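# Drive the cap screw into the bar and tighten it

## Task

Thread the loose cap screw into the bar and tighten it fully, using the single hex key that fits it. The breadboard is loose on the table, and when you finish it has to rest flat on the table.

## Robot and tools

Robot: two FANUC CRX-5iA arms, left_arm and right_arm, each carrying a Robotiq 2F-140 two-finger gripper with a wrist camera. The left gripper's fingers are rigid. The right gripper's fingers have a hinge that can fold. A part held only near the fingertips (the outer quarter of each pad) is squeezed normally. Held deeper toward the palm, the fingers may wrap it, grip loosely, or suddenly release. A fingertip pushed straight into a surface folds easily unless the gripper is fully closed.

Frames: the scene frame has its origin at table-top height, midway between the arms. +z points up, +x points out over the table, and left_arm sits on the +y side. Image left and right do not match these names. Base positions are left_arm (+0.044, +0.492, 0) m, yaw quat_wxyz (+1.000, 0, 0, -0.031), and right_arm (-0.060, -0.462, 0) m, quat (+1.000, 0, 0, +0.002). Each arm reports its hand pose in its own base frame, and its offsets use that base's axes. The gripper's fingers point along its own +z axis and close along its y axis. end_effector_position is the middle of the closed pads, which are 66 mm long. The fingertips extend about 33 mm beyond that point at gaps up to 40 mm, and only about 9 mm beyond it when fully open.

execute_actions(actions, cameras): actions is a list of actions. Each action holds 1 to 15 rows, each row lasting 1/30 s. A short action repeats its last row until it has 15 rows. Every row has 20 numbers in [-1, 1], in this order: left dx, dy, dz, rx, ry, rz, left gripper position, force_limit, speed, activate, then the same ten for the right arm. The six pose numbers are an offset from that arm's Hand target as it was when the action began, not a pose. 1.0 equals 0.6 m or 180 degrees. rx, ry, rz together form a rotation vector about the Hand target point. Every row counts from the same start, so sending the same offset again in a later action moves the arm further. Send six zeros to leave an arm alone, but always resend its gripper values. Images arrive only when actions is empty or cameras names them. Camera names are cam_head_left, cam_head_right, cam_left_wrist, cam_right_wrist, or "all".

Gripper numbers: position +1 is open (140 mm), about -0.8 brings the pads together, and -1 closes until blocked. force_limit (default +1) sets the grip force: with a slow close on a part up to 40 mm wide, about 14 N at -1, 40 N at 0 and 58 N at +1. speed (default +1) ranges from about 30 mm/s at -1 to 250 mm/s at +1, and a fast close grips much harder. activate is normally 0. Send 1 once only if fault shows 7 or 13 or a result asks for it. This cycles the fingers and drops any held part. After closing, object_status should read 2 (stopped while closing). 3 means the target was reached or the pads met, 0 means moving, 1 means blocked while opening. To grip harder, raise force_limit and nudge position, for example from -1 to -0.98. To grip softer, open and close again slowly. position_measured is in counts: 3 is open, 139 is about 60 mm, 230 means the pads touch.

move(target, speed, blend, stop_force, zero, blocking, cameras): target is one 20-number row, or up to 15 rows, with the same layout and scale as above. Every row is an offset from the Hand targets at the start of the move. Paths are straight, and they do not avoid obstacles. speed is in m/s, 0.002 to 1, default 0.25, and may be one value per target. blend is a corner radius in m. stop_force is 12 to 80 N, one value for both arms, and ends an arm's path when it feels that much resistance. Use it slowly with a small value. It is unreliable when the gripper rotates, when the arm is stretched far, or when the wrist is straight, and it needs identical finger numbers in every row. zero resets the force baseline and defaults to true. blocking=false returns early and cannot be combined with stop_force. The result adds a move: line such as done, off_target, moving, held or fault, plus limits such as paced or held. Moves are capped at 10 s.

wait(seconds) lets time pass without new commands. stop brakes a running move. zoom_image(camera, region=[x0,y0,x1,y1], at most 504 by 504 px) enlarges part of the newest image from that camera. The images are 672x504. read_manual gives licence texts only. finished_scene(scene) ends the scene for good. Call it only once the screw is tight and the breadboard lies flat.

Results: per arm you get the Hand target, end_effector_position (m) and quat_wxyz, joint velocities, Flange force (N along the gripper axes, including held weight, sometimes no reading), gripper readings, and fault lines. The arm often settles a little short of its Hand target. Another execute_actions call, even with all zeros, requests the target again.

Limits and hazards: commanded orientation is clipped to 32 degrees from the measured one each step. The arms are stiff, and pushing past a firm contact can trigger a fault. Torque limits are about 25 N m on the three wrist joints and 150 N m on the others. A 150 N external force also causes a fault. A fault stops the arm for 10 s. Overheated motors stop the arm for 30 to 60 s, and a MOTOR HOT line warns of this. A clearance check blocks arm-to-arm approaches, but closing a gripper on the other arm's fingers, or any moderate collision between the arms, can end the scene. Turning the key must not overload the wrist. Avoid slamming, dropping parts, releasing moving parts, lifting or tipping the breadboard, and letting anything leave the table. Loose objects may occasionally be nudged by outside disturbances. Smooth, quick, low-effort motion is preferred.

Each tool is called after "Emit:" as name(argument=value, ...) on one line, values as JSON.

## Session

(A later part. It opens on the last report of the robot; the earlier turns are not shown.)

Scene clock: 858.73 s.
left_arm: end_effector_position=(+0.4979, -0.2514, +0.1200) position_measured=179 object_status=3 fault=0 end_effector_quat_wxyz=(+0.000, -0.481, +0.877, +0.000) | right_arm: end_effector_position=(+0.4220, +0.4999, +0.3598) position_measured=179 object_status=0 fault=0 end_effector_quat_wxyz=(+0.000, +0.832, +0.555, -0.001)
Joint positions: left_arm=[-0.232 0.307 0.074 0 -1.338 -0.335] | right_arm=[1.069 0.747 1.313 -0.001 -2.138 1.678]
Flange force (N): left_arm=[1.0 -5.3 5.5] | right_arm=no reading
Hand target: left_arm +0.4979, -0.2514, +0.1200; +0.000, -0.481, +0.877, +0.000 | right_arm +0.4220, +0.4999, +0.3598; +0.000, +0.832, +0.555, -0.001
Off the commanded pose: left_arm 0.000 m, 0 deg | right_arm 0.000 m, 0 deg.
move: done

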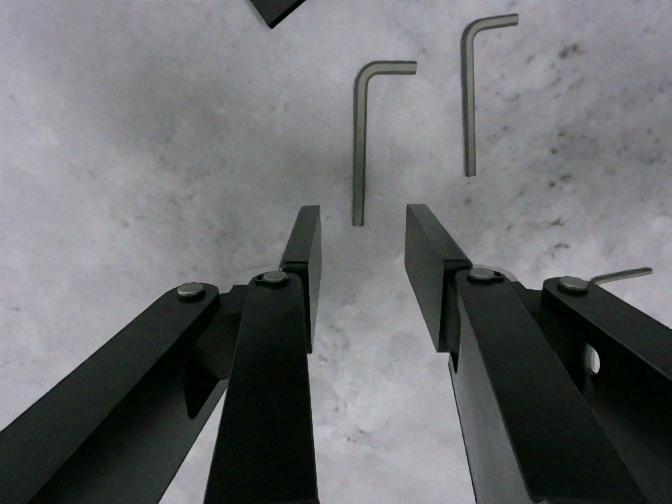

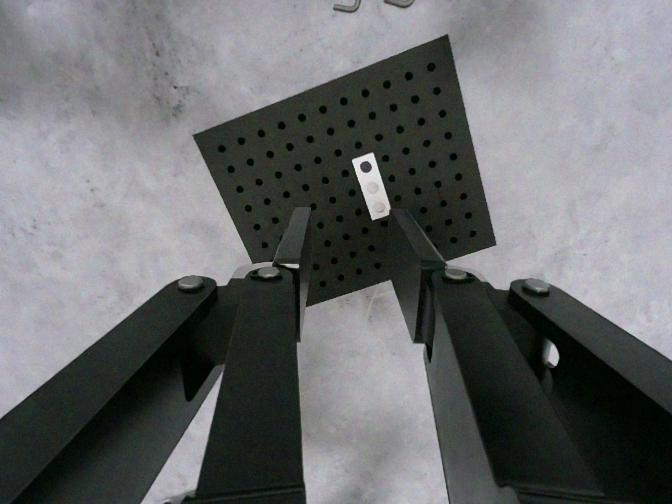

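Emit:
move(target=[0,0,-0.13,0,0,0,-0.4,1,0,0, 0,0,0,0,0,0.6044,-0.4,0,0,0], speed=0.3)

Emit:
move(target=[0,0,-0.0142,0,0,0,-0.4,1,0,0, 0,0,0,0,0,0,-0.4,0,0,0], speed=0.01, stop_force=12, cameras=["cam_left_wrist"])

Scene clock: 873.33 s.
left_arm: end_effector_position=(+0.4979, -0.2514, +0.0420) position_measured=179 object_status=3 fault=0 end_effector_quat_wxyz=(+0.000, -0.481, +0.877, +0.000) | right_arm: end_effector_position=(+0.4220, +0.4999, +0.3598) position_measured=179 object_status=3 fault=0 end_effector_quat_wxyz=(+0.000, +0.033, +0.999, -0.001)
Joint positions: left_arm=[-0.232 0.367 -0.038 0 -1.166 -0.335] | right_arm=[1.07 0.745 1.309 0.001 -2.135 3.577]
Flange force (N): left_arm=[1.0 -5.0 6.3] | right_arm=no reading
Hand target: left_arm +0.4979, -0.2514, +0.0420; +0.000, -0.481, +0.877, +0.000 | right_arm +0.4220, +0.4999, +0.3598; +0.000, +0.033, +0.999, -0.001
Off the commanded pose: left_arm 0.000 m, 0 deg | right_arm 0.000 m, 0 deg.
move: done

Scene clock: 874.70 s.
left_arm: end_effector_position=(+0.4980, -0.2514, +0.0346) position_measured=179 object_status=3 fault=0 end_effector_quat_wxyz=(+0.000, -0.481, +0.877, +0.000) | right_arm: end_effector_position=(+0.4220, +0.4999, +0.3598) position_measured=179 object_status=3 fault=0 end_effector_quat_wxyz=(+0.000, +0.033, +0.999, -0.001)
Joint positions: left_arm=[-0.232 0.374 -0.046 0 -1.15 -0.335] | right_arm=[1.07 0.745 1.309 0.001 -2.135 3.577]
Flange force (N): left_arm=[-1.2 1.4 -15.9] | right_arm=no reading
Hand target: left_arm +0.4980, -0.2514, +0.0346; +0.000, -0.481, +0.877, +0.000 (not the last commanded pose) | right_arm +0.4220, +0.4999, +0.3598; +0.000, +0.033, +0.999, -0.001
Off the commanded pose: left_arm 0.001 m, 0 deg | right_arm 0.000 m, 0 deg.
move: contact (left_arm)

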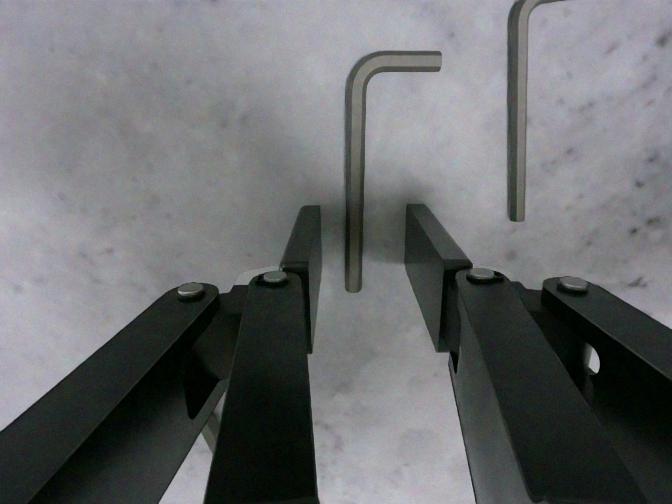

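Emit:
move(target=[[0.0055,-0.0035,0.002,0,0,0,-0.4,1,0,0, 0,0,0,0,0,0,-0.4,0,0,0],[0.0055,-0.0035,0.002,0,0,0,-1,0.5,-0.8,0, 0,0,0,0,0,0,-0.4,0,0,0]], speed=0.03, cameras=["cam_left_wrist"])

Emit:
move(target=[0,0,0.03,0,0,0,-1,0.5,-0.8,0, 0,0,0,0,0,0,-0.4,0,0,0], speed=0.04, cameras=["cam_left_wrist"])

Scene clock: 892.37 s.
left_arm: end_effector_position=(+0.5013, -0.2535, +0.0358) position_measured=224 object_status=0 fault=0 end_effector_quat_wxyz=(+0.000, -0.481, +0.877, +0.000) | right_arm: end_effector_position=(+0.4220, +0.4999, +0.3598) position_measured=179 object_status=3 fault=0 end_effector_quat_wxyz=(+0.000, +0.033, +0.999, -0.001)
Joint positions: left_arm=[-0.235 0.382 -0.033 0 -1.156 -0.333] | right_arm=[1.07 0.745 1.309 0.001 -2.135 3.577]
Flange force (N): left_arm=[0.0 -2.8 -4.1] | right_arm=no reading
Hand target: left_arm +0.5013, -0.2535, +0.0358; +0.000, -0.481, +0.877, +0.000 | right_arm +0.4220, +0.4999, +0.3598; +0.000, +0.033, +0.999, -0.001
Off the commanded pose: left_arm 0.000 m, 0 deg | right_arm 0.000 m, 0 deg.
move: done

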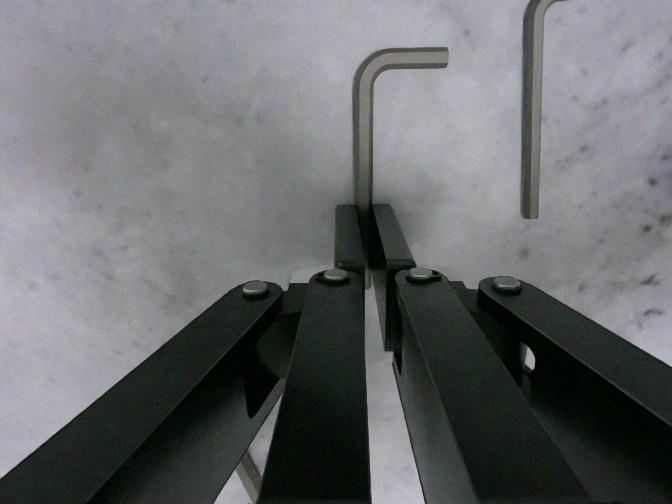

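Scene clock: 893.13 s.
left_arm: end_effector_position=(+0.5013, -0.2535, +0.0538) position_measured=224 object_status=2 fault=0 end_effector_quat_wxyz=(+0.000, -0.481, +0.877, +0.000) | right_arm: end_effector_position=(+0.4220, +0.4999, +0.3598) position_measured=179 object_status=3 fault=0 end_effector_quat_wxyz=(+0.000, +0.033, +0.999, -0.001)
Joint positions: left_arm=[-0.235 0.365 -0.011 0 -1.195 -0.333] | right_arm=[1.07 0.745 1.309 0.001 -2.135 3.577]
Flange force (N): left_arm=[1.3 -4.9 6.9] | right_arm=no reading
Hand target: left_arm +0.5013, -0.2535, +0.0538; +0.000, -0.481, +0.877, +0.000 | right_arm +0.4220, +0.4999, +0.3598; +0.000, +0.033, +0.999, -0.001
Off the commanded pose: left_arm 0.000 m, 0 deg | right_arm 0.000 m, 0 deg.
move: done

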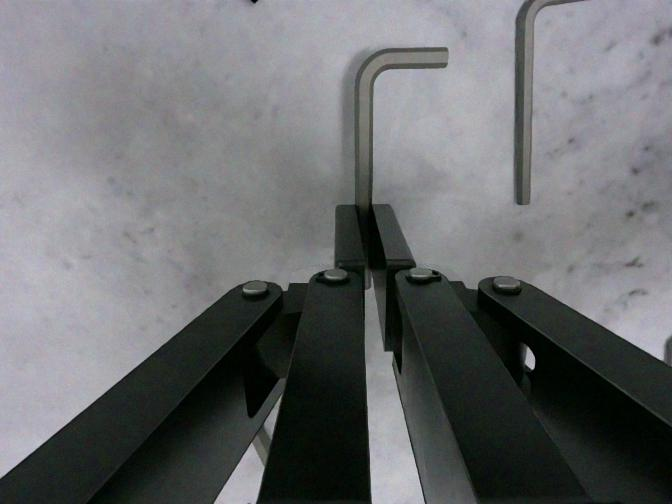

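Emit:
move(target=[[0,0,0.2,0,0,0,-1,0.5,-0.8,0, 0,0,0,0,0,0,-0.4,0,0,0],[-0.2527,-0.144,0.277,-0.4854,0.1415,0.1415,-1,0.5,-0.8,0, 0,0,0,0,0,0,-0.4,0,0,0]], speed=[0.25,0.35], blend=[0.03,0], cameras=["all"])

Scene clock: 899.73 s.
left_arm: end_effector_position=(+0.3497, -0.3399, +0.2200) position_measured=224 object_status=2 fault=0 end_effector_quat_wxyz=(+0.500, +0.500, -0.500, +0.500) | right_arm: end_effector_position=(+0.4220, +0.4999, +0.3598) position_measured=179 object_status=3 fault=0 end_effector_quat_wxyz=(+0.000, +0.033, +0.999, -0.001)
Joint positions: left_arm=[0.073 0.218 -1.025 1.502 -1.594 -1.244] | right_arm=[1.07 0.745 1.309 0.001 -2.135 3.577]
Flange force (N): left_arm=[-8.1 -1.4 5.2] | right_arm=no reading
Hand target: left_arm +0.3497, -0.3399, +0.2200; +0.500, +0.500, -0.500, +0.500 | right_arm +0.4220, +0.4999, +0.3598; +0.000, +0.033, +0.999, -0.001
Off the commanded pose: left_arm 0.000 m, 0 deg | right_arm 0.000 m, 0 deg.
move: done

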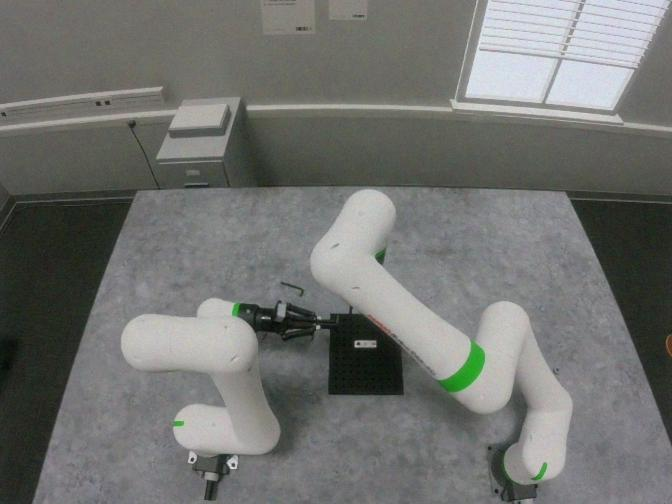

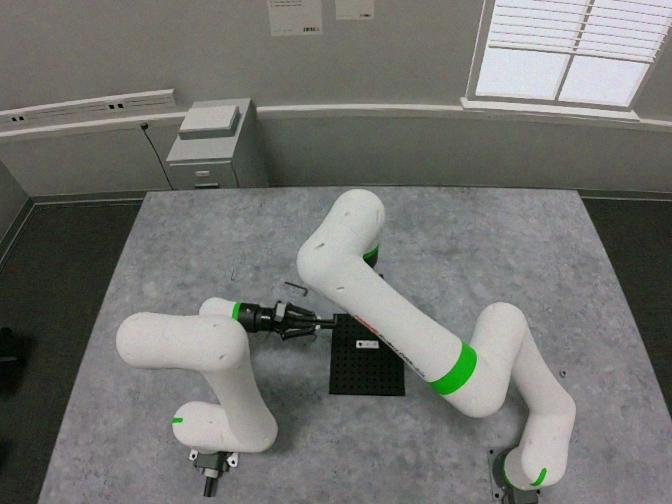

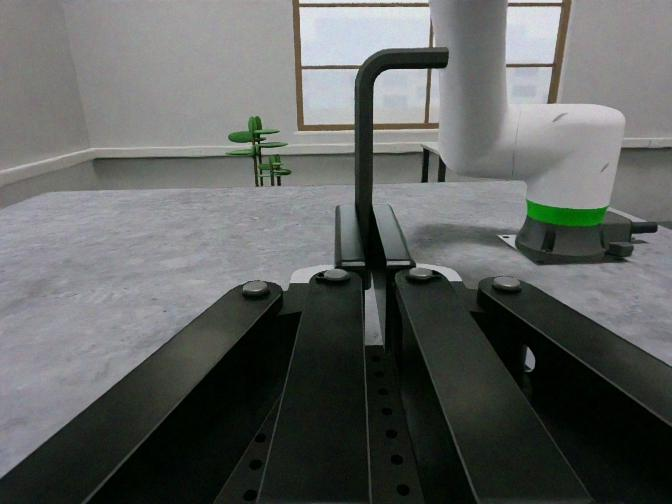

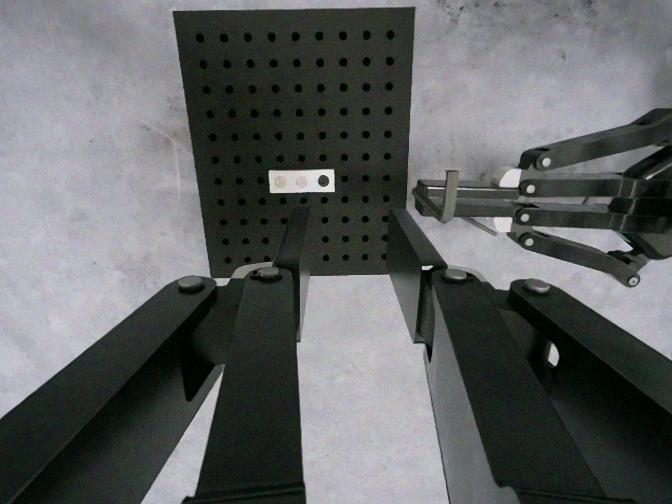

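Emit:
zoom_image(camera="cam_right_wrist", region=[390, 150, 480, 240])

Emit:
zoom_image(camera="cam_left_wrist", region=[300, 30, 480, 300])

Scaled by 5.600 from the camera's image (finer frame: 960x720).

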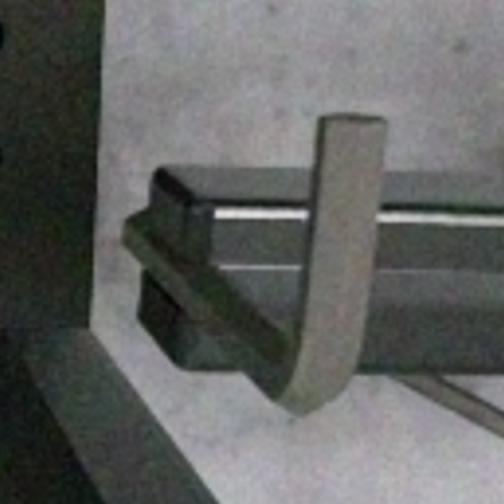

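Scaled by 1.867 from the camera's image (finer frame: 960x720).

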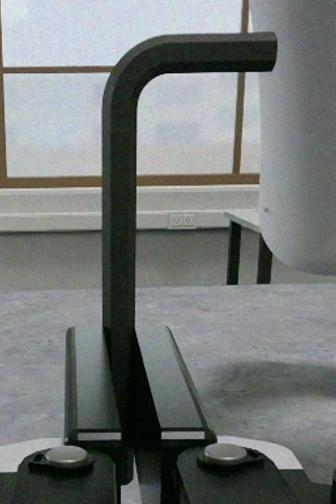

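Emit:
move(target=[[0,0,0,0,0,0,-1,0.5,-0.8,0, 0.0058,0.089,0,0,0,0,-0.4,0,0,0],[0,0,0,0,0,0,-1,0.5,-0.8,0, 0.0058,0.089,-0.0847,0,0,0,-0.4,0,0,0]], speed=[0.15,0.06], cameras=["cam_left_wrist", "cam_right_wrist"])

Emit:
zoom_image(camera="cam_right_wrist", region=[290, 150, 410, 270])

Scene clock: 915.30 s.
left_arm: end_effector_position=(+0.3496, -0.3399, +0.2200) position_measured=224 object_status=2 fault=0 end_effector_quat_wxyz=(+0.500, +0.500, -0.500, +0.500) | right_arm: end_effector_position=(+0.4255, +0.5533, +0.3090) position_measured=179 object_status=3 fault=0 end_effector_quat_wxyz=(+0.000, +0.033, +0.999, -0.001)
Joint positions: left_arm=[0.073 0.218 -1.025 1.502 -1.594 -1.244] | right_arm=[1.103 0.881 1.417 0.001 -2.107 3.544]
Flange force (N): left_arm=[-9.1 -2.1 3.9] | right_arm=no reading
Hand target: left_arm +0.3497, -0.3399, +0.2200; +0.500, +0.500, -0.500, +0.500 | right_arm +0.4255, +0.5533, +0.3090; +0.000, +0.033, +0.999, -0.001
Off the commanded pose: left_arm 0.000 m, 0 deg | right_arm 0.000 m, 0 deg.
elbow stopped short (right arm): the move would have taken joint 3 (elbow) straighter than the controller allows.
move: done

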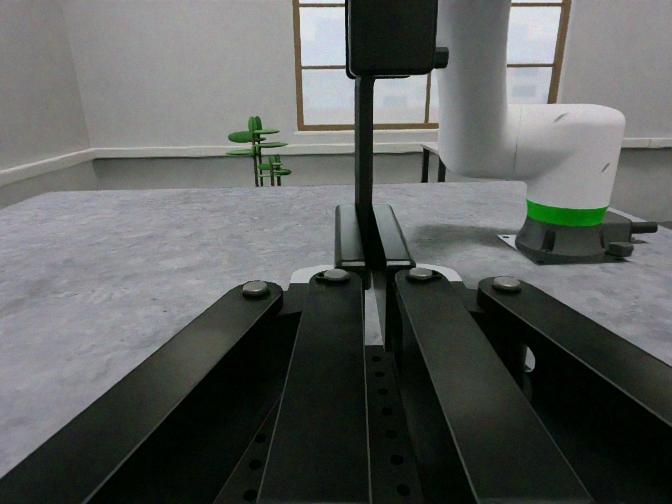

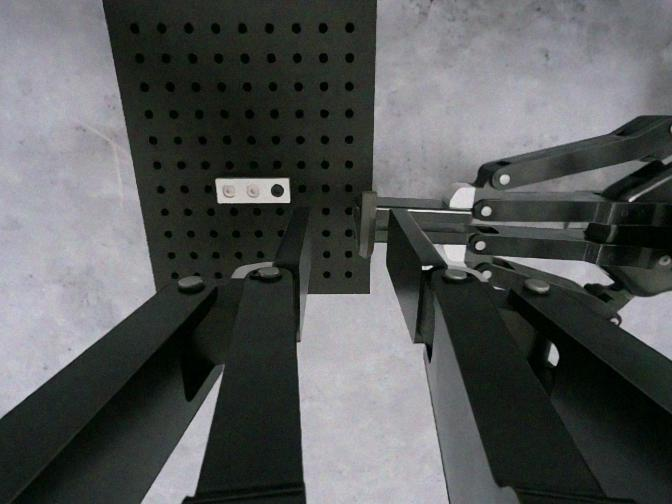

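Scaled by 4.200 from the camera's image (finer frame: 960x720).

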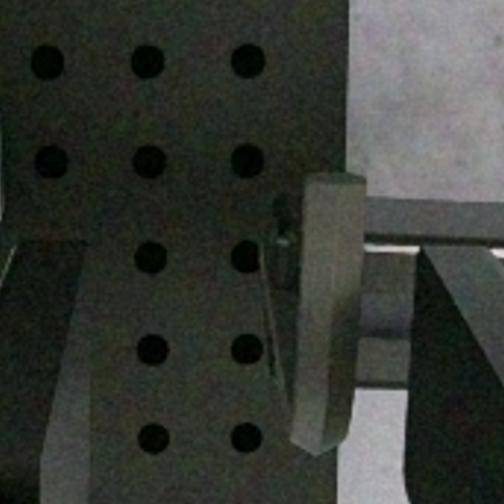

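Emit:
move(target=[[0,0,0,0,0,0,-1,0.5,-0.8,0, 0.0006,0.0123,0,0,0,0,-0.4,0,0,0],[0,0,0,0,0,0,-1,0.5,-0.8,0, 0.0006,0.0123,0,0,0,0,-1,-1,-1,0]], speed=0.03, cameras=["cam_right_wrist"])

Emit:
wait(seconds=1)

Emit:
zoom_image(camera="cam_right_wrist", region=[290, 150, 410, 270])

Scene clock: 929.27 s.
left_arm: end_effector_position=(+0.3496, -0.3399, +0.2200) position_measured=224 object_status=2 fault=0 end_effector_quat_wxyz=(+0.500, +0.500, -0.500, +0.500) | right_arm: end_effector_position=(+0.4255, +0.5602, +0.3086) position_measured=222 object_status=2 fault=0 end_effector_quat_wxyz=(+0.002, +0.033, +0.999, +0.002)
Joint positions: left_arm=[0.073 0.218 -1.025 1.502 -1.594 -1.244] | right_arm=[1.108 0.944 1.535 0.003 -2.156 3.539]
Flange force (N): left_arm=[-9.8 0.4 2.2] | right_arm=no reading
Hand target: left_arm +0.3497, -0.3399, +0.2200; +0.500, +0.500, -0.500, +0.500 | right_arm +0.4259, +0.5607, +0.3090; +0.000, +0.033, +0.999, -0.001
Off the commanded pose: left_arm 0.000 m, 0 deg | right_arm 0.001 m, 0 deg.
elbow stopped short (right arm): the move would have taken joint 3 (elbow) straighter than the controller allows.
move: done

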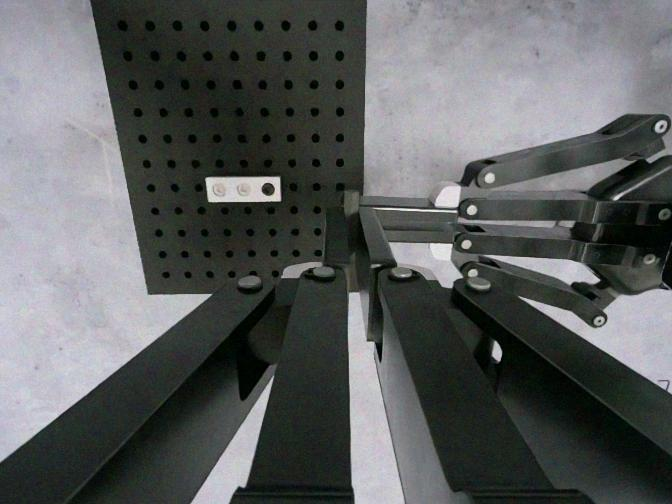

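Scene clock: 930.27 s.
left_arm: end_effector_position=(+0.3496, -0.3399, +0.2200) position_measured=224 object_status=2 fault=0 end_effector_quat_wxyz=(+0.500, +0.500, -0.500, +0.500) | right_arm: end_effector_position=(+0.4255, +0.5602, +0.3086) position_measured=222 object_status=2 fault=0 end_effector_quat_wxyz=(+0.002, +0.033, +0.999, +0.002)
Joint positions: left_arm=[0.073 0.218 -1.025 1.502 -1.594 -1.244] | right_arm=[1.108 0.944 1.535 0.003 -2.156 3.539]
Flange force (N): left_arm=[-9.7 0.4 2.2] | right_arm=no reading
Hand target: left_arm +0.3497, -0.3399, +0.2200; +0.500, +0.500, -0.500, +0.500 | right_arm +0.4259, +0.5607, +0.3090; +0.000, +0.033, +0.999, -0.001
Tool commands: left_gripper/position=-1.0 left_gripper/force_limit=+0.5 left_gripper/speed=-0.8 left_gripper/activate=+0.0 right_gripper/position=-1.0 right_gripper/force_limit=-1.0 right_gripper/speed=-1.0 right_gripper/activate=+0.0
Off the commanded pose: left_arm 0.000 m, 0 deg | right_arm 0.001 m, 0 deg.
wait: 1.00 s; at rest by 0.17 s

Scaled by 4.200 from the camera's image (finer frame: 960x720).
This view is cut from an older image: the scene may have changed since it was taken.

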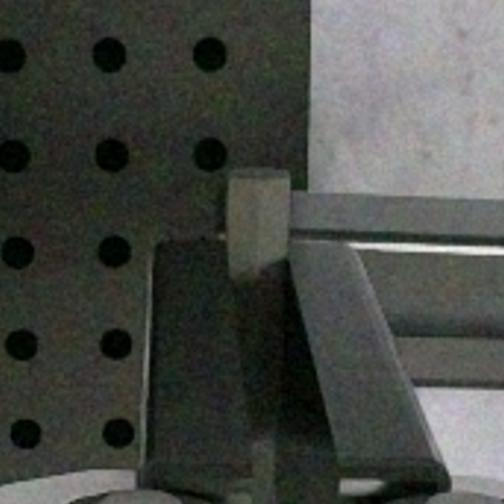

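Emit:
move(target=[[0,0,0,0,0,0,-0.5,0.5,-0.8,0, 0,0,0,0,0,0,-1,-1,-1,0],[0,0.1,0,0,0,0,-0.5,0.5,-0.8,0, 0,0,0,0,0,0,-0.98,1,-1,0]], speed=0.12, cameras=["cam_left_wrist", "cam_right_wrist"])

Emit:
zoom_image(camera="cam_right_wrist", region=[290, 150, 410, 270])

Emit:
zoom_image(camera="cam_left_wrist", region=[280, 60, 460, 300])

Scene clock: 937.73 s.
left_arm: end_effector_position=(+0.3496, -0.2799, +0.2200) position_measured=192 object_status=3 fault=0 end_effector_quat_wxyz=(+0.500, +0.500, -0.500, +0.500) | right_arm: end_effector_position=(+0.4255, +0.5602, +0.3086) position_measured=225 object_status=0 fault=0 end_effector_quat_wxyz=(+0.002, +0.033, +0.999, +0.002)
Joint positions: left_arm=[0.326 0.234 -0.996 1.262 -1.678 -1.247] | right_arm=[1.108 0.944 1.535 0.003 -2.156 3.539]
Flange force (N): left_arm=[-8.6 -3.2 4.2] | right_arm=no reading
Hand target: left_arm +0.3497, -0.2799, +0.2200; +0.500, +0.500, -0.500, +0.500 | right_arm +0.4259, +0.5607, +0.3090; +0.000, +0.033, +0.999, -0.001
Off the commanded pose: left_arm 0.000 m, 0 deg | right_arm 0.001 m, 0 deg.
elbow stopped short (right arm): the move would have taken joint 3 (elbow) straighter than the controller allows.
move: done

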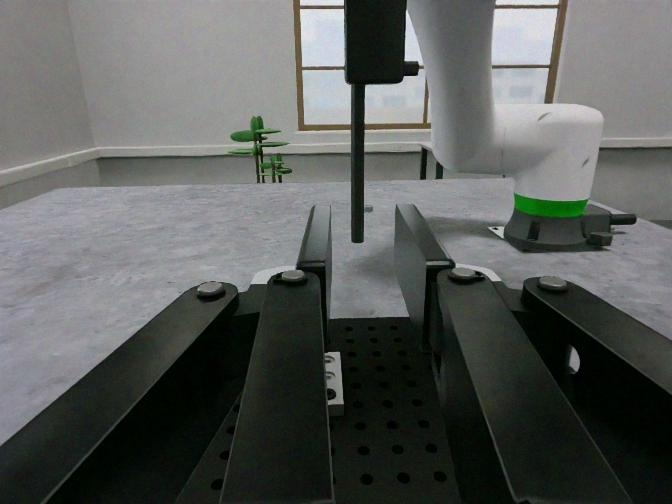

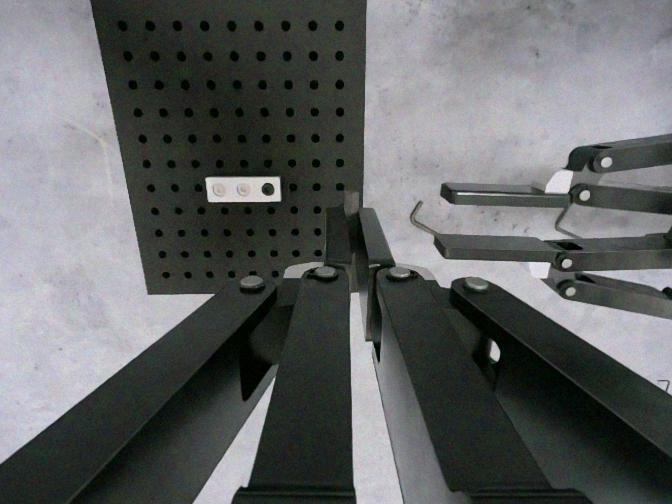

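Scaled by 4.200 from the camera's image (finer frame: 960x720).

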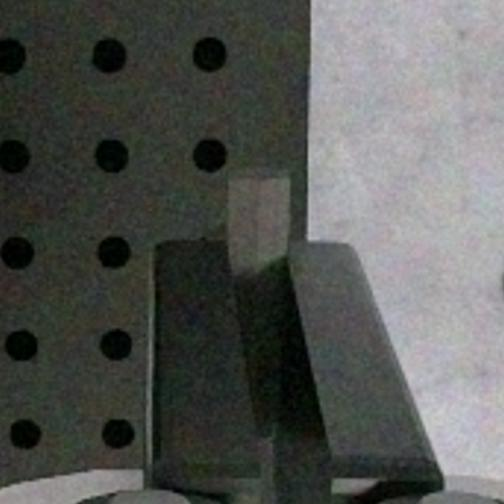

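Scaled by 2.100 from the camera's image (finer frame: 960x720).

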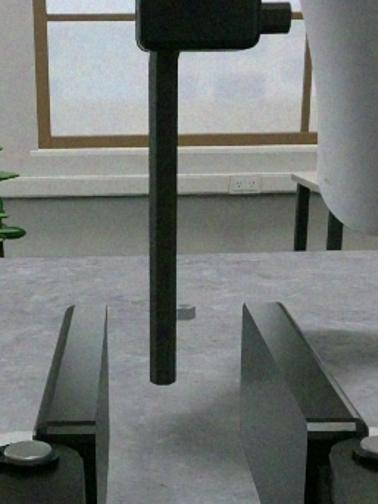

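Emit:
move(target=[[0,0,0,0,0,0,-0.5,0.5,-0.8,0, 0.0247,-0.1288,-0.115,0,0,0,-0.98,1,-1,0],[0.0305,-0.1002,-0.1167,0.1951,0.0045,0.0188,-0.5,0.5,-0.8,0, 0.0247,-0.1288,-0.2233,0,0,0,-0.98,1,-1,0]], speed=[0.2,0.2], blend=[0.02,0], cameras=["cam_left_wrist", "cam_right_wrist"])

Emit:
zoom_image(camera="cam_left_wrist", region=[332, 165, 392, 240])

Emit:
zoom_image(camera="cam_right_wrist", region=[310, 150, 390, 250])

Scene clock: 956.50 s.
left_arm: end_effector_position=(+0.3680, -0.3400, +0.1500) position_measured=192 object_status=3 fault=0 end_effector_quat_wxyz=(+0.314, +0.645, -0.609, +0.337) | right_arm: end_effector_position=(+0.4407, +0.4834, +0.1750) position_measured=225 object_status=2 fault=0 end_effector_quat_wxyz=(+0.000, +0.033, +0.999, -0.001)
Joint positions: left_arm=[0.007 -0.068 -0.904 1.164 -1.096 -0.724] | right_arm=[1.032 0.541 0.53 0.001 -1.56 3.614]
Flange force (N): left_arm=[-3.7 -3.3 8.7] | right_arm=[-6.5 6.8 0.6]
Hand target: left_arm +0.3680, -0.3400, +0.1500; +0.315, +0.645, -0.609, +0.337 | right_arm +0.4407, +0.4834, +0.1750; +0.000, +0.033, +0.999, -0.001
Off the commanded pose: left_arm 0.000 m, 0 deg | right_arm 0.000 m, 0 deg.
move: done

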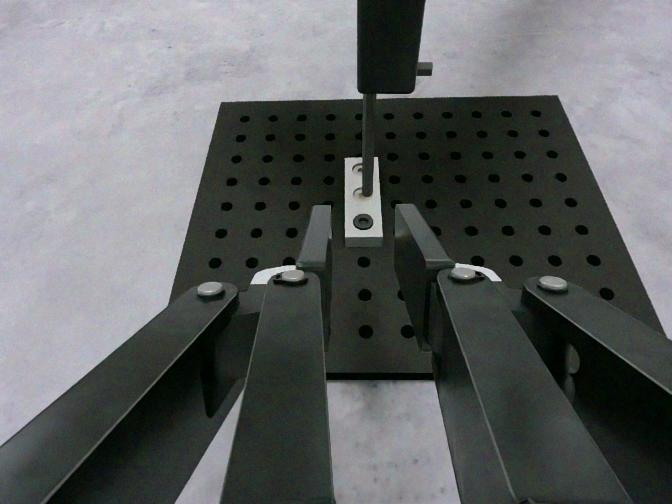

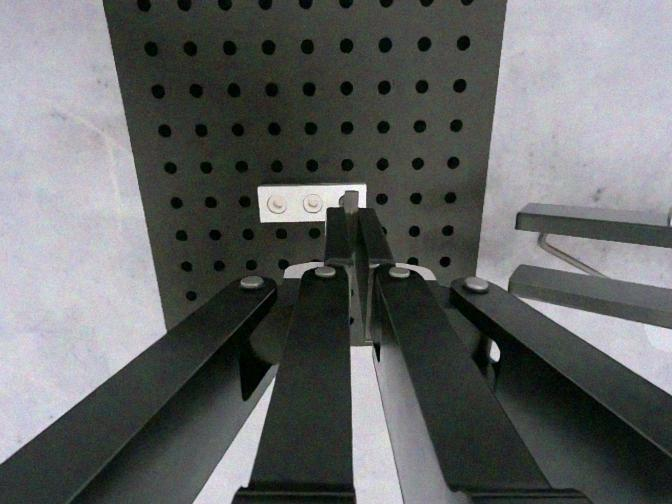

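Scaled by 6.720 from the camera's image (finer frame: 960x720).

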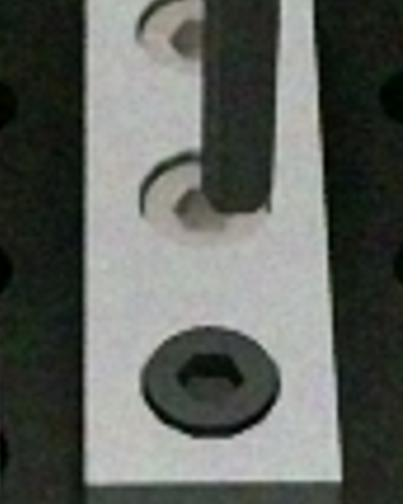

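Scaled by 5.040 from the camera's image (finer frame: 960x720).

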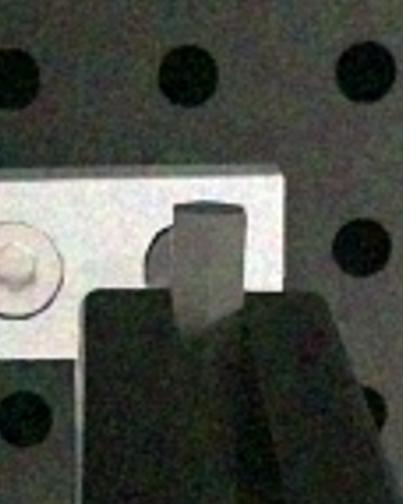

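Emit:
zoom_image(camera="cam_left_wrist", region=[348, 206, 378, 236])

Scaled by 16.800 from the camera's image (finer frame: 960x720).

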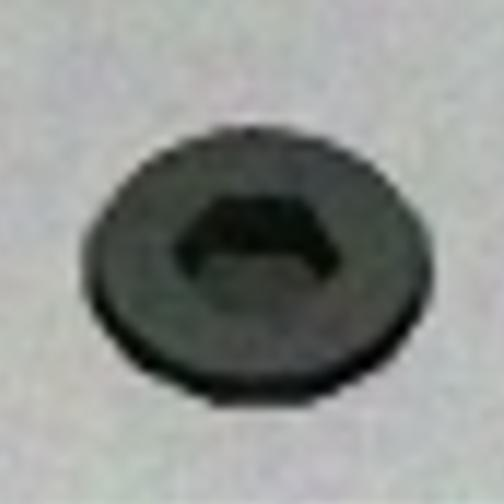

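Emit:
move(target=[0,0,0,0,0,0,-0.5,0.5,-0.8,0, 0.0028,0.005,-0.035,0,0,0,-0.98,1,-1,0], speed=0.08, cameras=["cam_left_wrist"])

Emit:
zoom_image(camera="cam_left_wrist", region=[342, 186, 387, 241])

Scene clock: 996.63 s.
left_arm: end_effector_position=(+0.3680, -0.3400, +0.1500) position_measured=192 object_status=3 fault=0 end_effector_quat_wxyz=(+0.315, +0.645, -0.609, +0.337) | right_arm: end_effector_position=(+0.4424, +0.4864, +0.1541) position_measured=225 object_status=2 fault=0 end_effector_quat_wxyz=(+0.000, +0.033, +0.999, -0.001)
Joint positions: left_arm=[0.007 -0.068 -0.904 1.164 -1.096 -0.724] | right_arm=[1.032 0.553 0.498 0.001 -1.517 3.614]
Flange force (N): left_arm=[-3.7 -3.5 8.2] | right_arm=[-6.8 6.6 0.4]
Hand target: left_arm +0.3680, -0.3400, +0.1500; +0.315, +0.645, -0.609, +0.337 | right_arm +0.4424, +0.4864, +0.1540; +0.000, +0.033, +0.999, -0.001
Off the commanded pose: left_arm 0.000 m, 0 deg | right_arm 0.000 m, 0 deg.
move: done

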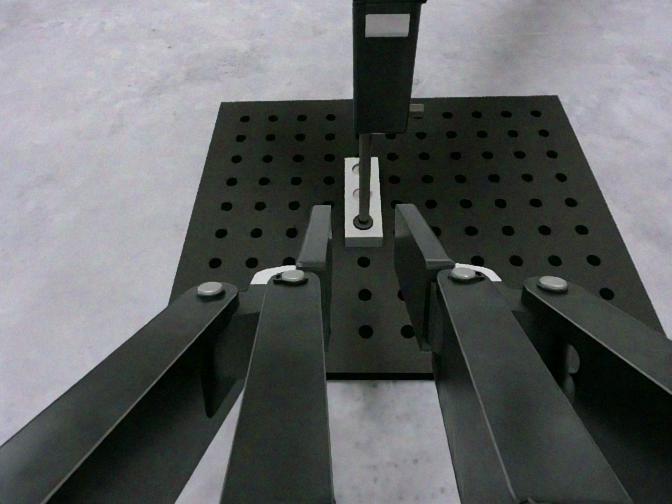

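Scaled by 9.164 from the camera's image (finer frame: 960x720).

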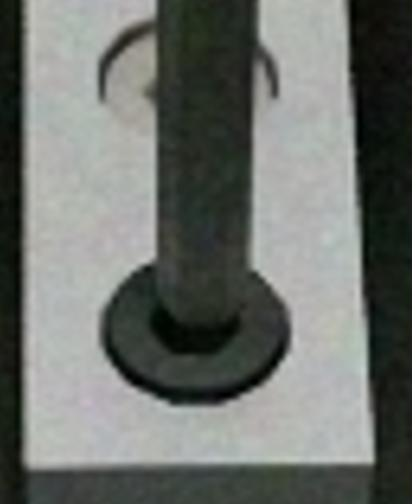

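Emit:
move(target=[0,0,0,0,0,0,-0.5,0.5,-0.8,0, 0.0003,-0.0015,-0.0077,0,0,0,-0.98,1,-1,0], speed=0.03, cameras=["cam_left_wrist"])

Emit:
zoom_image(camera="cam_left_wrist", region=[348, 206, 378, 236])

Scene clock: 1002.47 s.
left_arm: end_effector_position=(+0.3679, -0.3400, +0.1500) position_measured=192 object_status=3 fault=0 end_effector_quat_wxyz=(+0.315, +0.645, -0.609, +0.337) | right_arm: end_effector_position=(+0.4425, +0.4855, +0.1495) position_measured=225 object_status=2 fault=0 end_effector_quat_wxyz=(+0.000, +0.033, +0.999, +0.000)
Joint positions: left_arm=[0.007 -0.068 -0.904 1.164 -1.096 -0.724] | right_arm=[1.032 0.552 0.486 0.001 -1.506 3.615]
Flange force (N): left_arm=[-3.8 -3.2 8.3] | right_arm=[2.2 9.3 -79.7]
Hand target: left_arm +0.3680, -0.3400, +0.1500; +0.315, +0.645, -0.609, +0.337 | right_arm +0.4425, +0.4855, +0.1494; +0.000, +0.033, +0.999, -0.001
Off the commanded pose: left_arm 0.000 m, 0 deg | right_arm 0.000 m, 0 deg.
move: done

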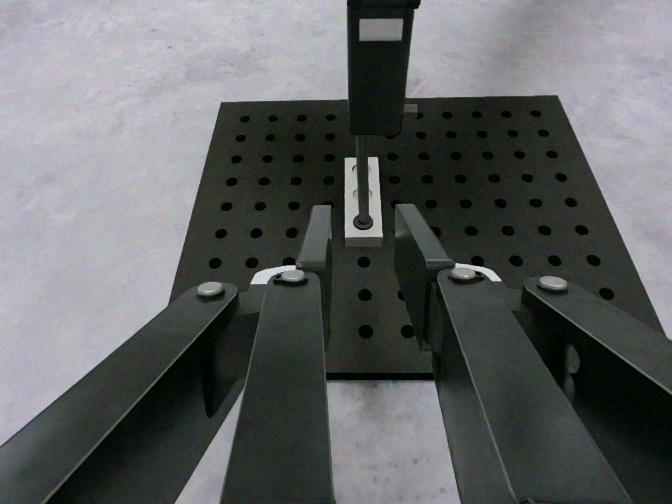

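Scaled by 16.800 from the camera's image (finer frame: 960x720).

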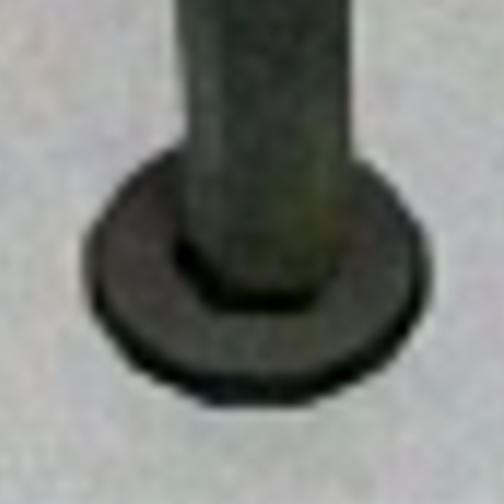

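Emit:
move(target=[0,0,0,0,0,0,-0.5,0.5,-0.8,0, 0,0,0.0042,0,0,0,-0.98,1,-1,0], speed=0.05, cameras=["cam_left_wrist"])

Emit:
zoom_image(camera="cam_left_wrist", region=[348, 206, 378, 236])

Scene clock: 1004.77 s.
left_arm: end_effector_position=(+0.3679, -0.3400, +0.1500) position_measured=192 object_status=3 fault=0 end_effector_quat_wxyz=(+0.315, +0.645, -0.609, +0.337) | right_arm: end_effector_position=(+0.4425, +0.4854, +0.1518) position_measured=225 object_status=2 fault=0 end_effector_quat_wxyz=(+0.000, +0.033, +0.999, -0.001)
Joint positions: left_arm=[0.007 -0.068 -0.904 1.164 -1.096 -0.724] | right_arm=[1.031 0.552 0.491 0.001 -1.511 3.615]
Flange force (N): left_arm=[-3.6 -3.4 8.3] | right_arm=[-5.9 5.3 -1.9]
Hand target: left_arm +0.3680, -0.3400, +0.1500; +0.315, +0.645, -0.609, +0.337 | right_arm +0.4425, +0.4855, +0.1519; +0.000, +0.033, +0.999, -0.001
Off the commanded pose: left_arm 0.000 m, 0 deg | right_arm 0.000 m, 0 deg.
move: done

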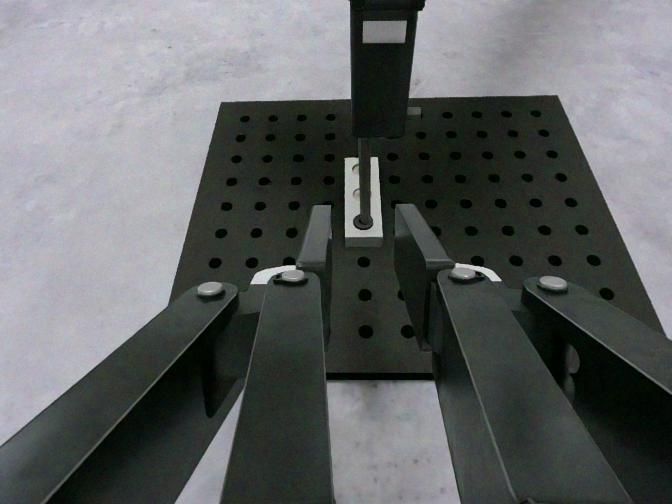

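Scaled by 16.800 from the camera's image (finer frame: 960x720).

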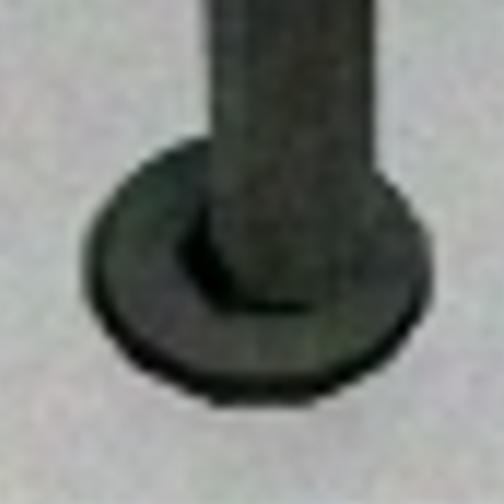

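Emit:
move(target=[0,0,0,0,0,0,-0.5,0.5,-0.8,0, 0.0026,0.0013,0.0008,0,0,0,-0.98,1,-1,0], speed=0.03, cameras=["cam_left_wrist"])

Emit:
zoom_image(camera="cam_left_wrist", region=[348, 206, 378, 236])

Emit:
move(target=[0,0,0,0,0,0,-0.5,0.5,-0.8,0, 0,0,-0.0117,0,0,0,-0.98,1,-1,0], speed=0.006, stop_force=12, cameras=["cam_left_wrist"])

Emit:
zoom_image(camera="cam_left_wrist", region=[348, 206, 378, 236])

Scene clock: 1014.30 s.
left_arm: end_effector_position=(+0.3679, -0.3400, +0.1500) position_measured=192 object_status=3 fault=0 end_effector_quat_wxyz=(+0.315, +0.645, -0.609, +0.337) | right_arm: end_effector_position=(+0.4441, +0.4863, +0.1524) position_measured=225 object_status=2 fault=0 end_effector_quat_wxyz=(+0.000, +0.033, +0.999, -0.001)
Joint positions: left_arm=[0.007 -0.068 -0.904 1.164 -1.096 -0.724] | right_arm=[1.03 0.556 0.499 0.001 -1.515 3.616]
Flange force (N): left_arm=[-3.6 -3.4 8.4] | right_arm=[-6.0 5.8 1.1]
Hand target: left_arm +0.3680, -0.3400, +0.1500; +0.315, +0.645, -0.609, +0.337 | right_arm +0.4441, +0.4863, +0.1524; +0.000, +0.033, +0.999, -0.001
Off the commanded pose: left_arm 0.000 m, 0 deg | right_arm 0.000 m, 0 deg.
move: done

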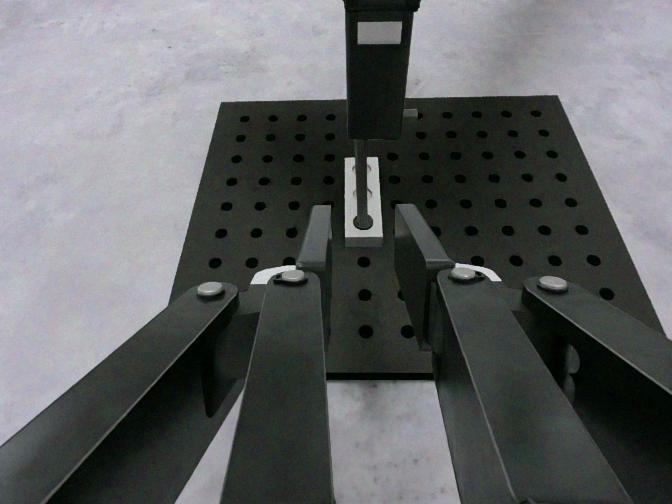

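Scaled by 16.800 from the camera's image (finer frame: 960x720).

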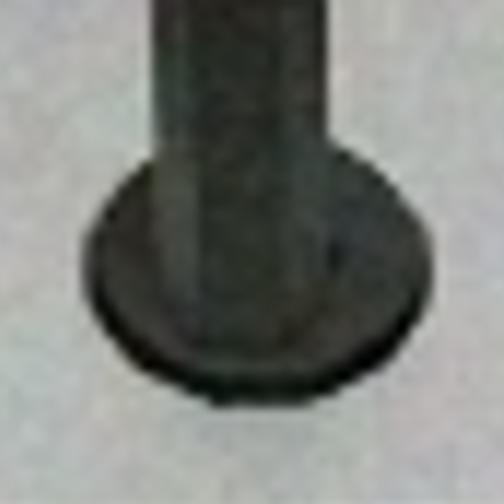

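Scene clock: 1015.07 s.
left_arm: end_effector_position=(+0.3679, -0.3400, +0.1500) position_measured=192 object_status=3 fault=0 end_effector_quat_wxyz=(+0.315, +0.645, -0.609, +0.337) | right_arm: end_effector_position=(+0.4441, +0.4864, +0.1515) position_measured=225 object_status=2 fault=0 end_effector_quat_wxyz=(+0.000, +0.033, +0.999, +0.000)
Joint positions: left_arm=[0.007 -0.068 -0.904 1.164 -1.096 -0.724] | right_arm=[1.03 0.556 0.497 0.001 -1.512 3.616]
Flange force (N): left_arm=[-3.5 -3.9 8.3] | right_arm=[-4.9 6.6 -18.7]
Hand target: left_arm +0.3680, -0.3400, +0.1500; +0.315, +0.645, -0.609, +0.337 | right_arm +0.4441, +0.4863, +0.1515; +0.000, +0.033, +0.999, +0.000 (not the last commanded pose)
Off the commanded pose: left_arm 0.000 m, 0 deg | right_arm 0.006 m, 0 deg.
move: contact (right_arm)

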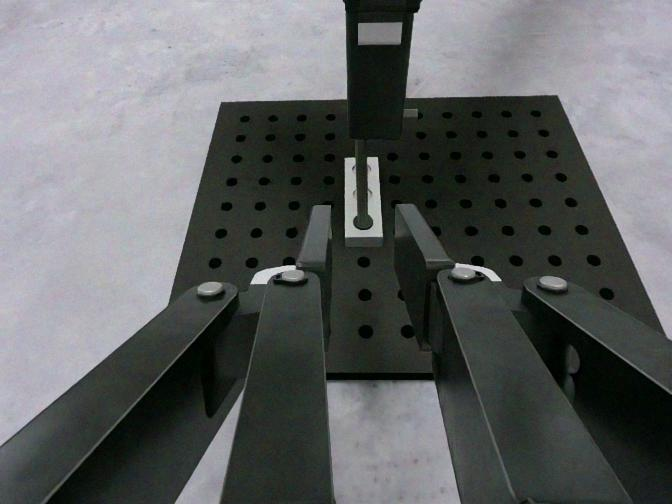

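Scaled by 16.800 from the camera's image (finer frame: 960x720).

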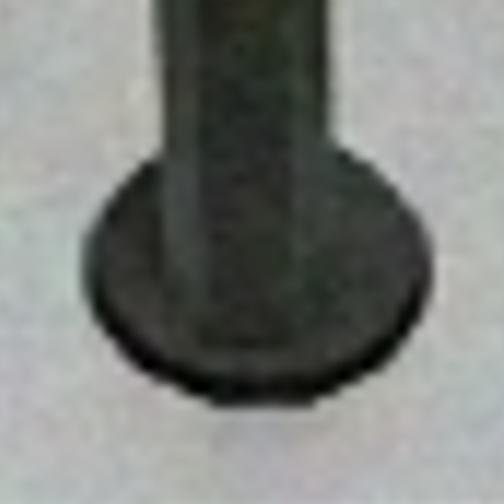

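Emit:
move(target=[[0,0,0,0,0,0,-0.5,0.5,-0.8,0, 0,0,0.0017,0,0,0,-0.98,1,-1,0],[0,0,0,0,0,0,-0.5,0.5,-0.8,0, -0.0003,-0.002,0.0017,0,0,0,-0.98,1,-1,0]], speed=0.03, cameras=["cam_left_wrist"])

Emit:
zoom_image(camera="cam_left_wrist", region=[348, 206, 378, 236])

Emit:
move(target=[0,0,0,0,0,0,-0.5,0.5,-0.8,0, 0,0,-0.0117,0,0,0,-0.98,1,-1,0], speed=0.006, stop_force=12, cameras=["cam_left_wrist"])

Emit:
zoom_image(camera="cam_left_wrist", region=[348, 206, 378, 236])

Scene clock: 1021.83 s.
left_arm: end_effector_position=(+0.3679, -0.3400, +0.1500) position_measured=192 object_status=3 fault=0 end_effector_quat_wxyz=(+0.315, +0.645, -0.609, +0.337) | right_arm: end_effector_position=(+0.4440, +0.4852, +0.1526) position_measured=225 object_status=2 fault=0 end_effector_quat_wxyz=(+0.000, +0.033, +0.999, +0.000)
Joint positions: left_arm=[0.007 -0.068 -0.904 1.164 -1.096 -0.724] | right_arm=[1.029 0.553 0.495 0.001 -1.513 3.617]
Flange force (N): left_arm=[-3.4 -3.9 8.3] | right_arm=[-4.7 4.2 1.1]
Hand target: left_arm +0.3680, -0.3400, +0.1500; +0.315, +0.645, -0.609, +0.337 | right_arm +0.4440, +0.4851, +0.1526; +0.000, +0.033, +0.999, +0.000
Off the commanded pose: left_arm 0.000 m, 0 deg | right_arm 0.000 m, 0 deg.
move: done

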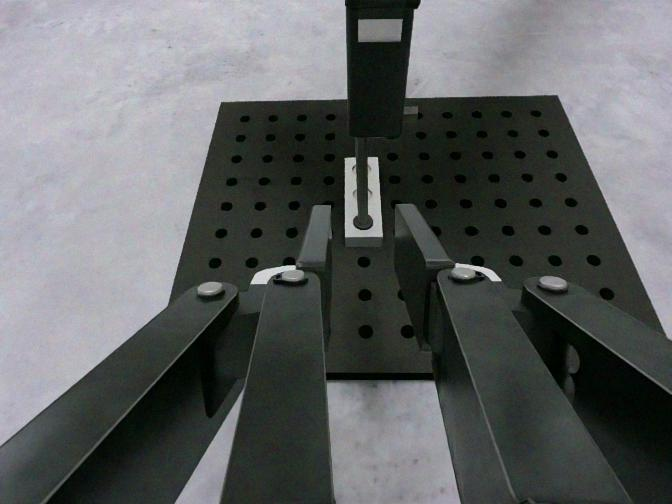

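Scaled by 16.800 from the camera's image (finer frame: 960x720).

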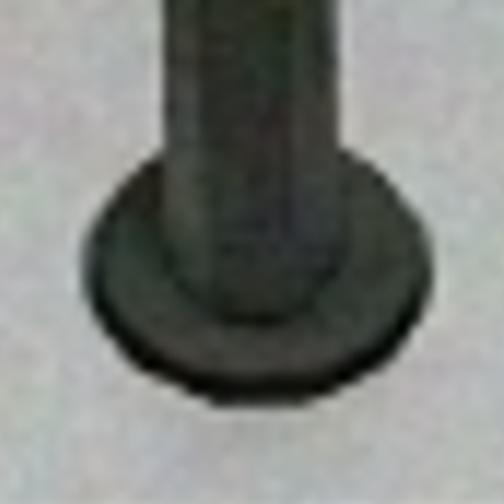

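Scene clock: 1023.30 s.
left_arm: end_effector_position=(+0.3679, -0.3400, +0.1500) position_measured=192 object_status=3 fault=0 end_effector_quat_wxyz=(+0.315, +0.645, -0.609, +0.337) | right_arm: end_effector_position=(+0.4440, +0.4852, +0.1475) position_measured=225 object_status=2 fault=0 end_effector_quat_wxyz=(+0.000, +0.033, +0.999, +0.000)
Joint positions: left_arm=[0.007 -0.068 -0.904 1.164 -1.096 -0.724] | right_arm=[1.029 0.554 0.485 0.001 -1.502 3.617]
Flange force (N): left_arm=[-3.4 -3.7 8.4] | right_arm=[-6.8 8.2 -18.4]
Hand target: left_arm +0.3680, -0.3400, +0.1500; +0.315, +0.645, -0.609, +0.337 | right_arm +0.4440, +0.4852, +0.1475; +0.000, +0.033, +0.999, +0.000 (not the last commanded pose)
Off the commanded pose: left_arm 0.000 m, 0 deg | right_arm 0.002 m, 0 deg.
move: contact (right_arm)

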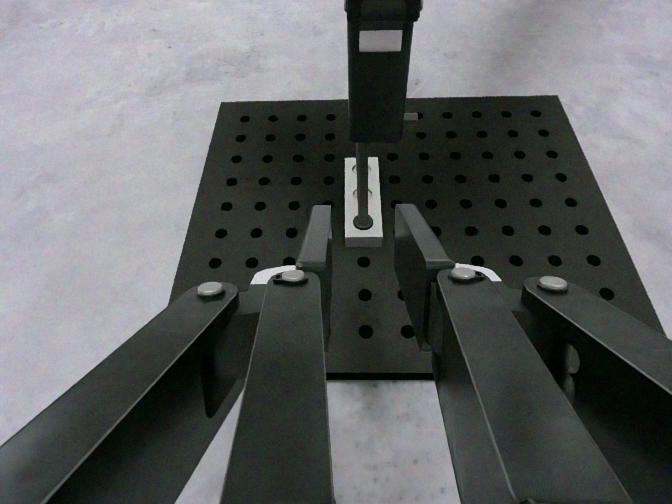

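Scaled by 16.800 from the camera's image (finer frame: 960x720).

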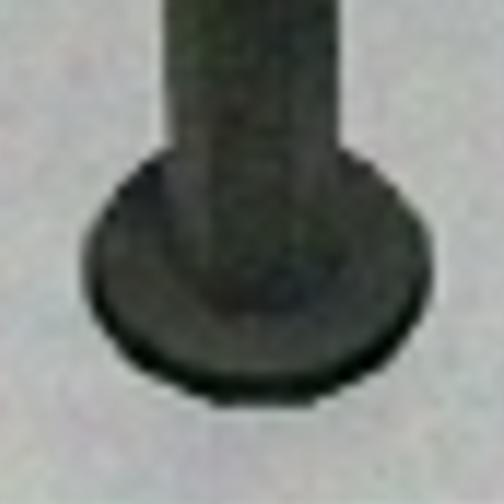

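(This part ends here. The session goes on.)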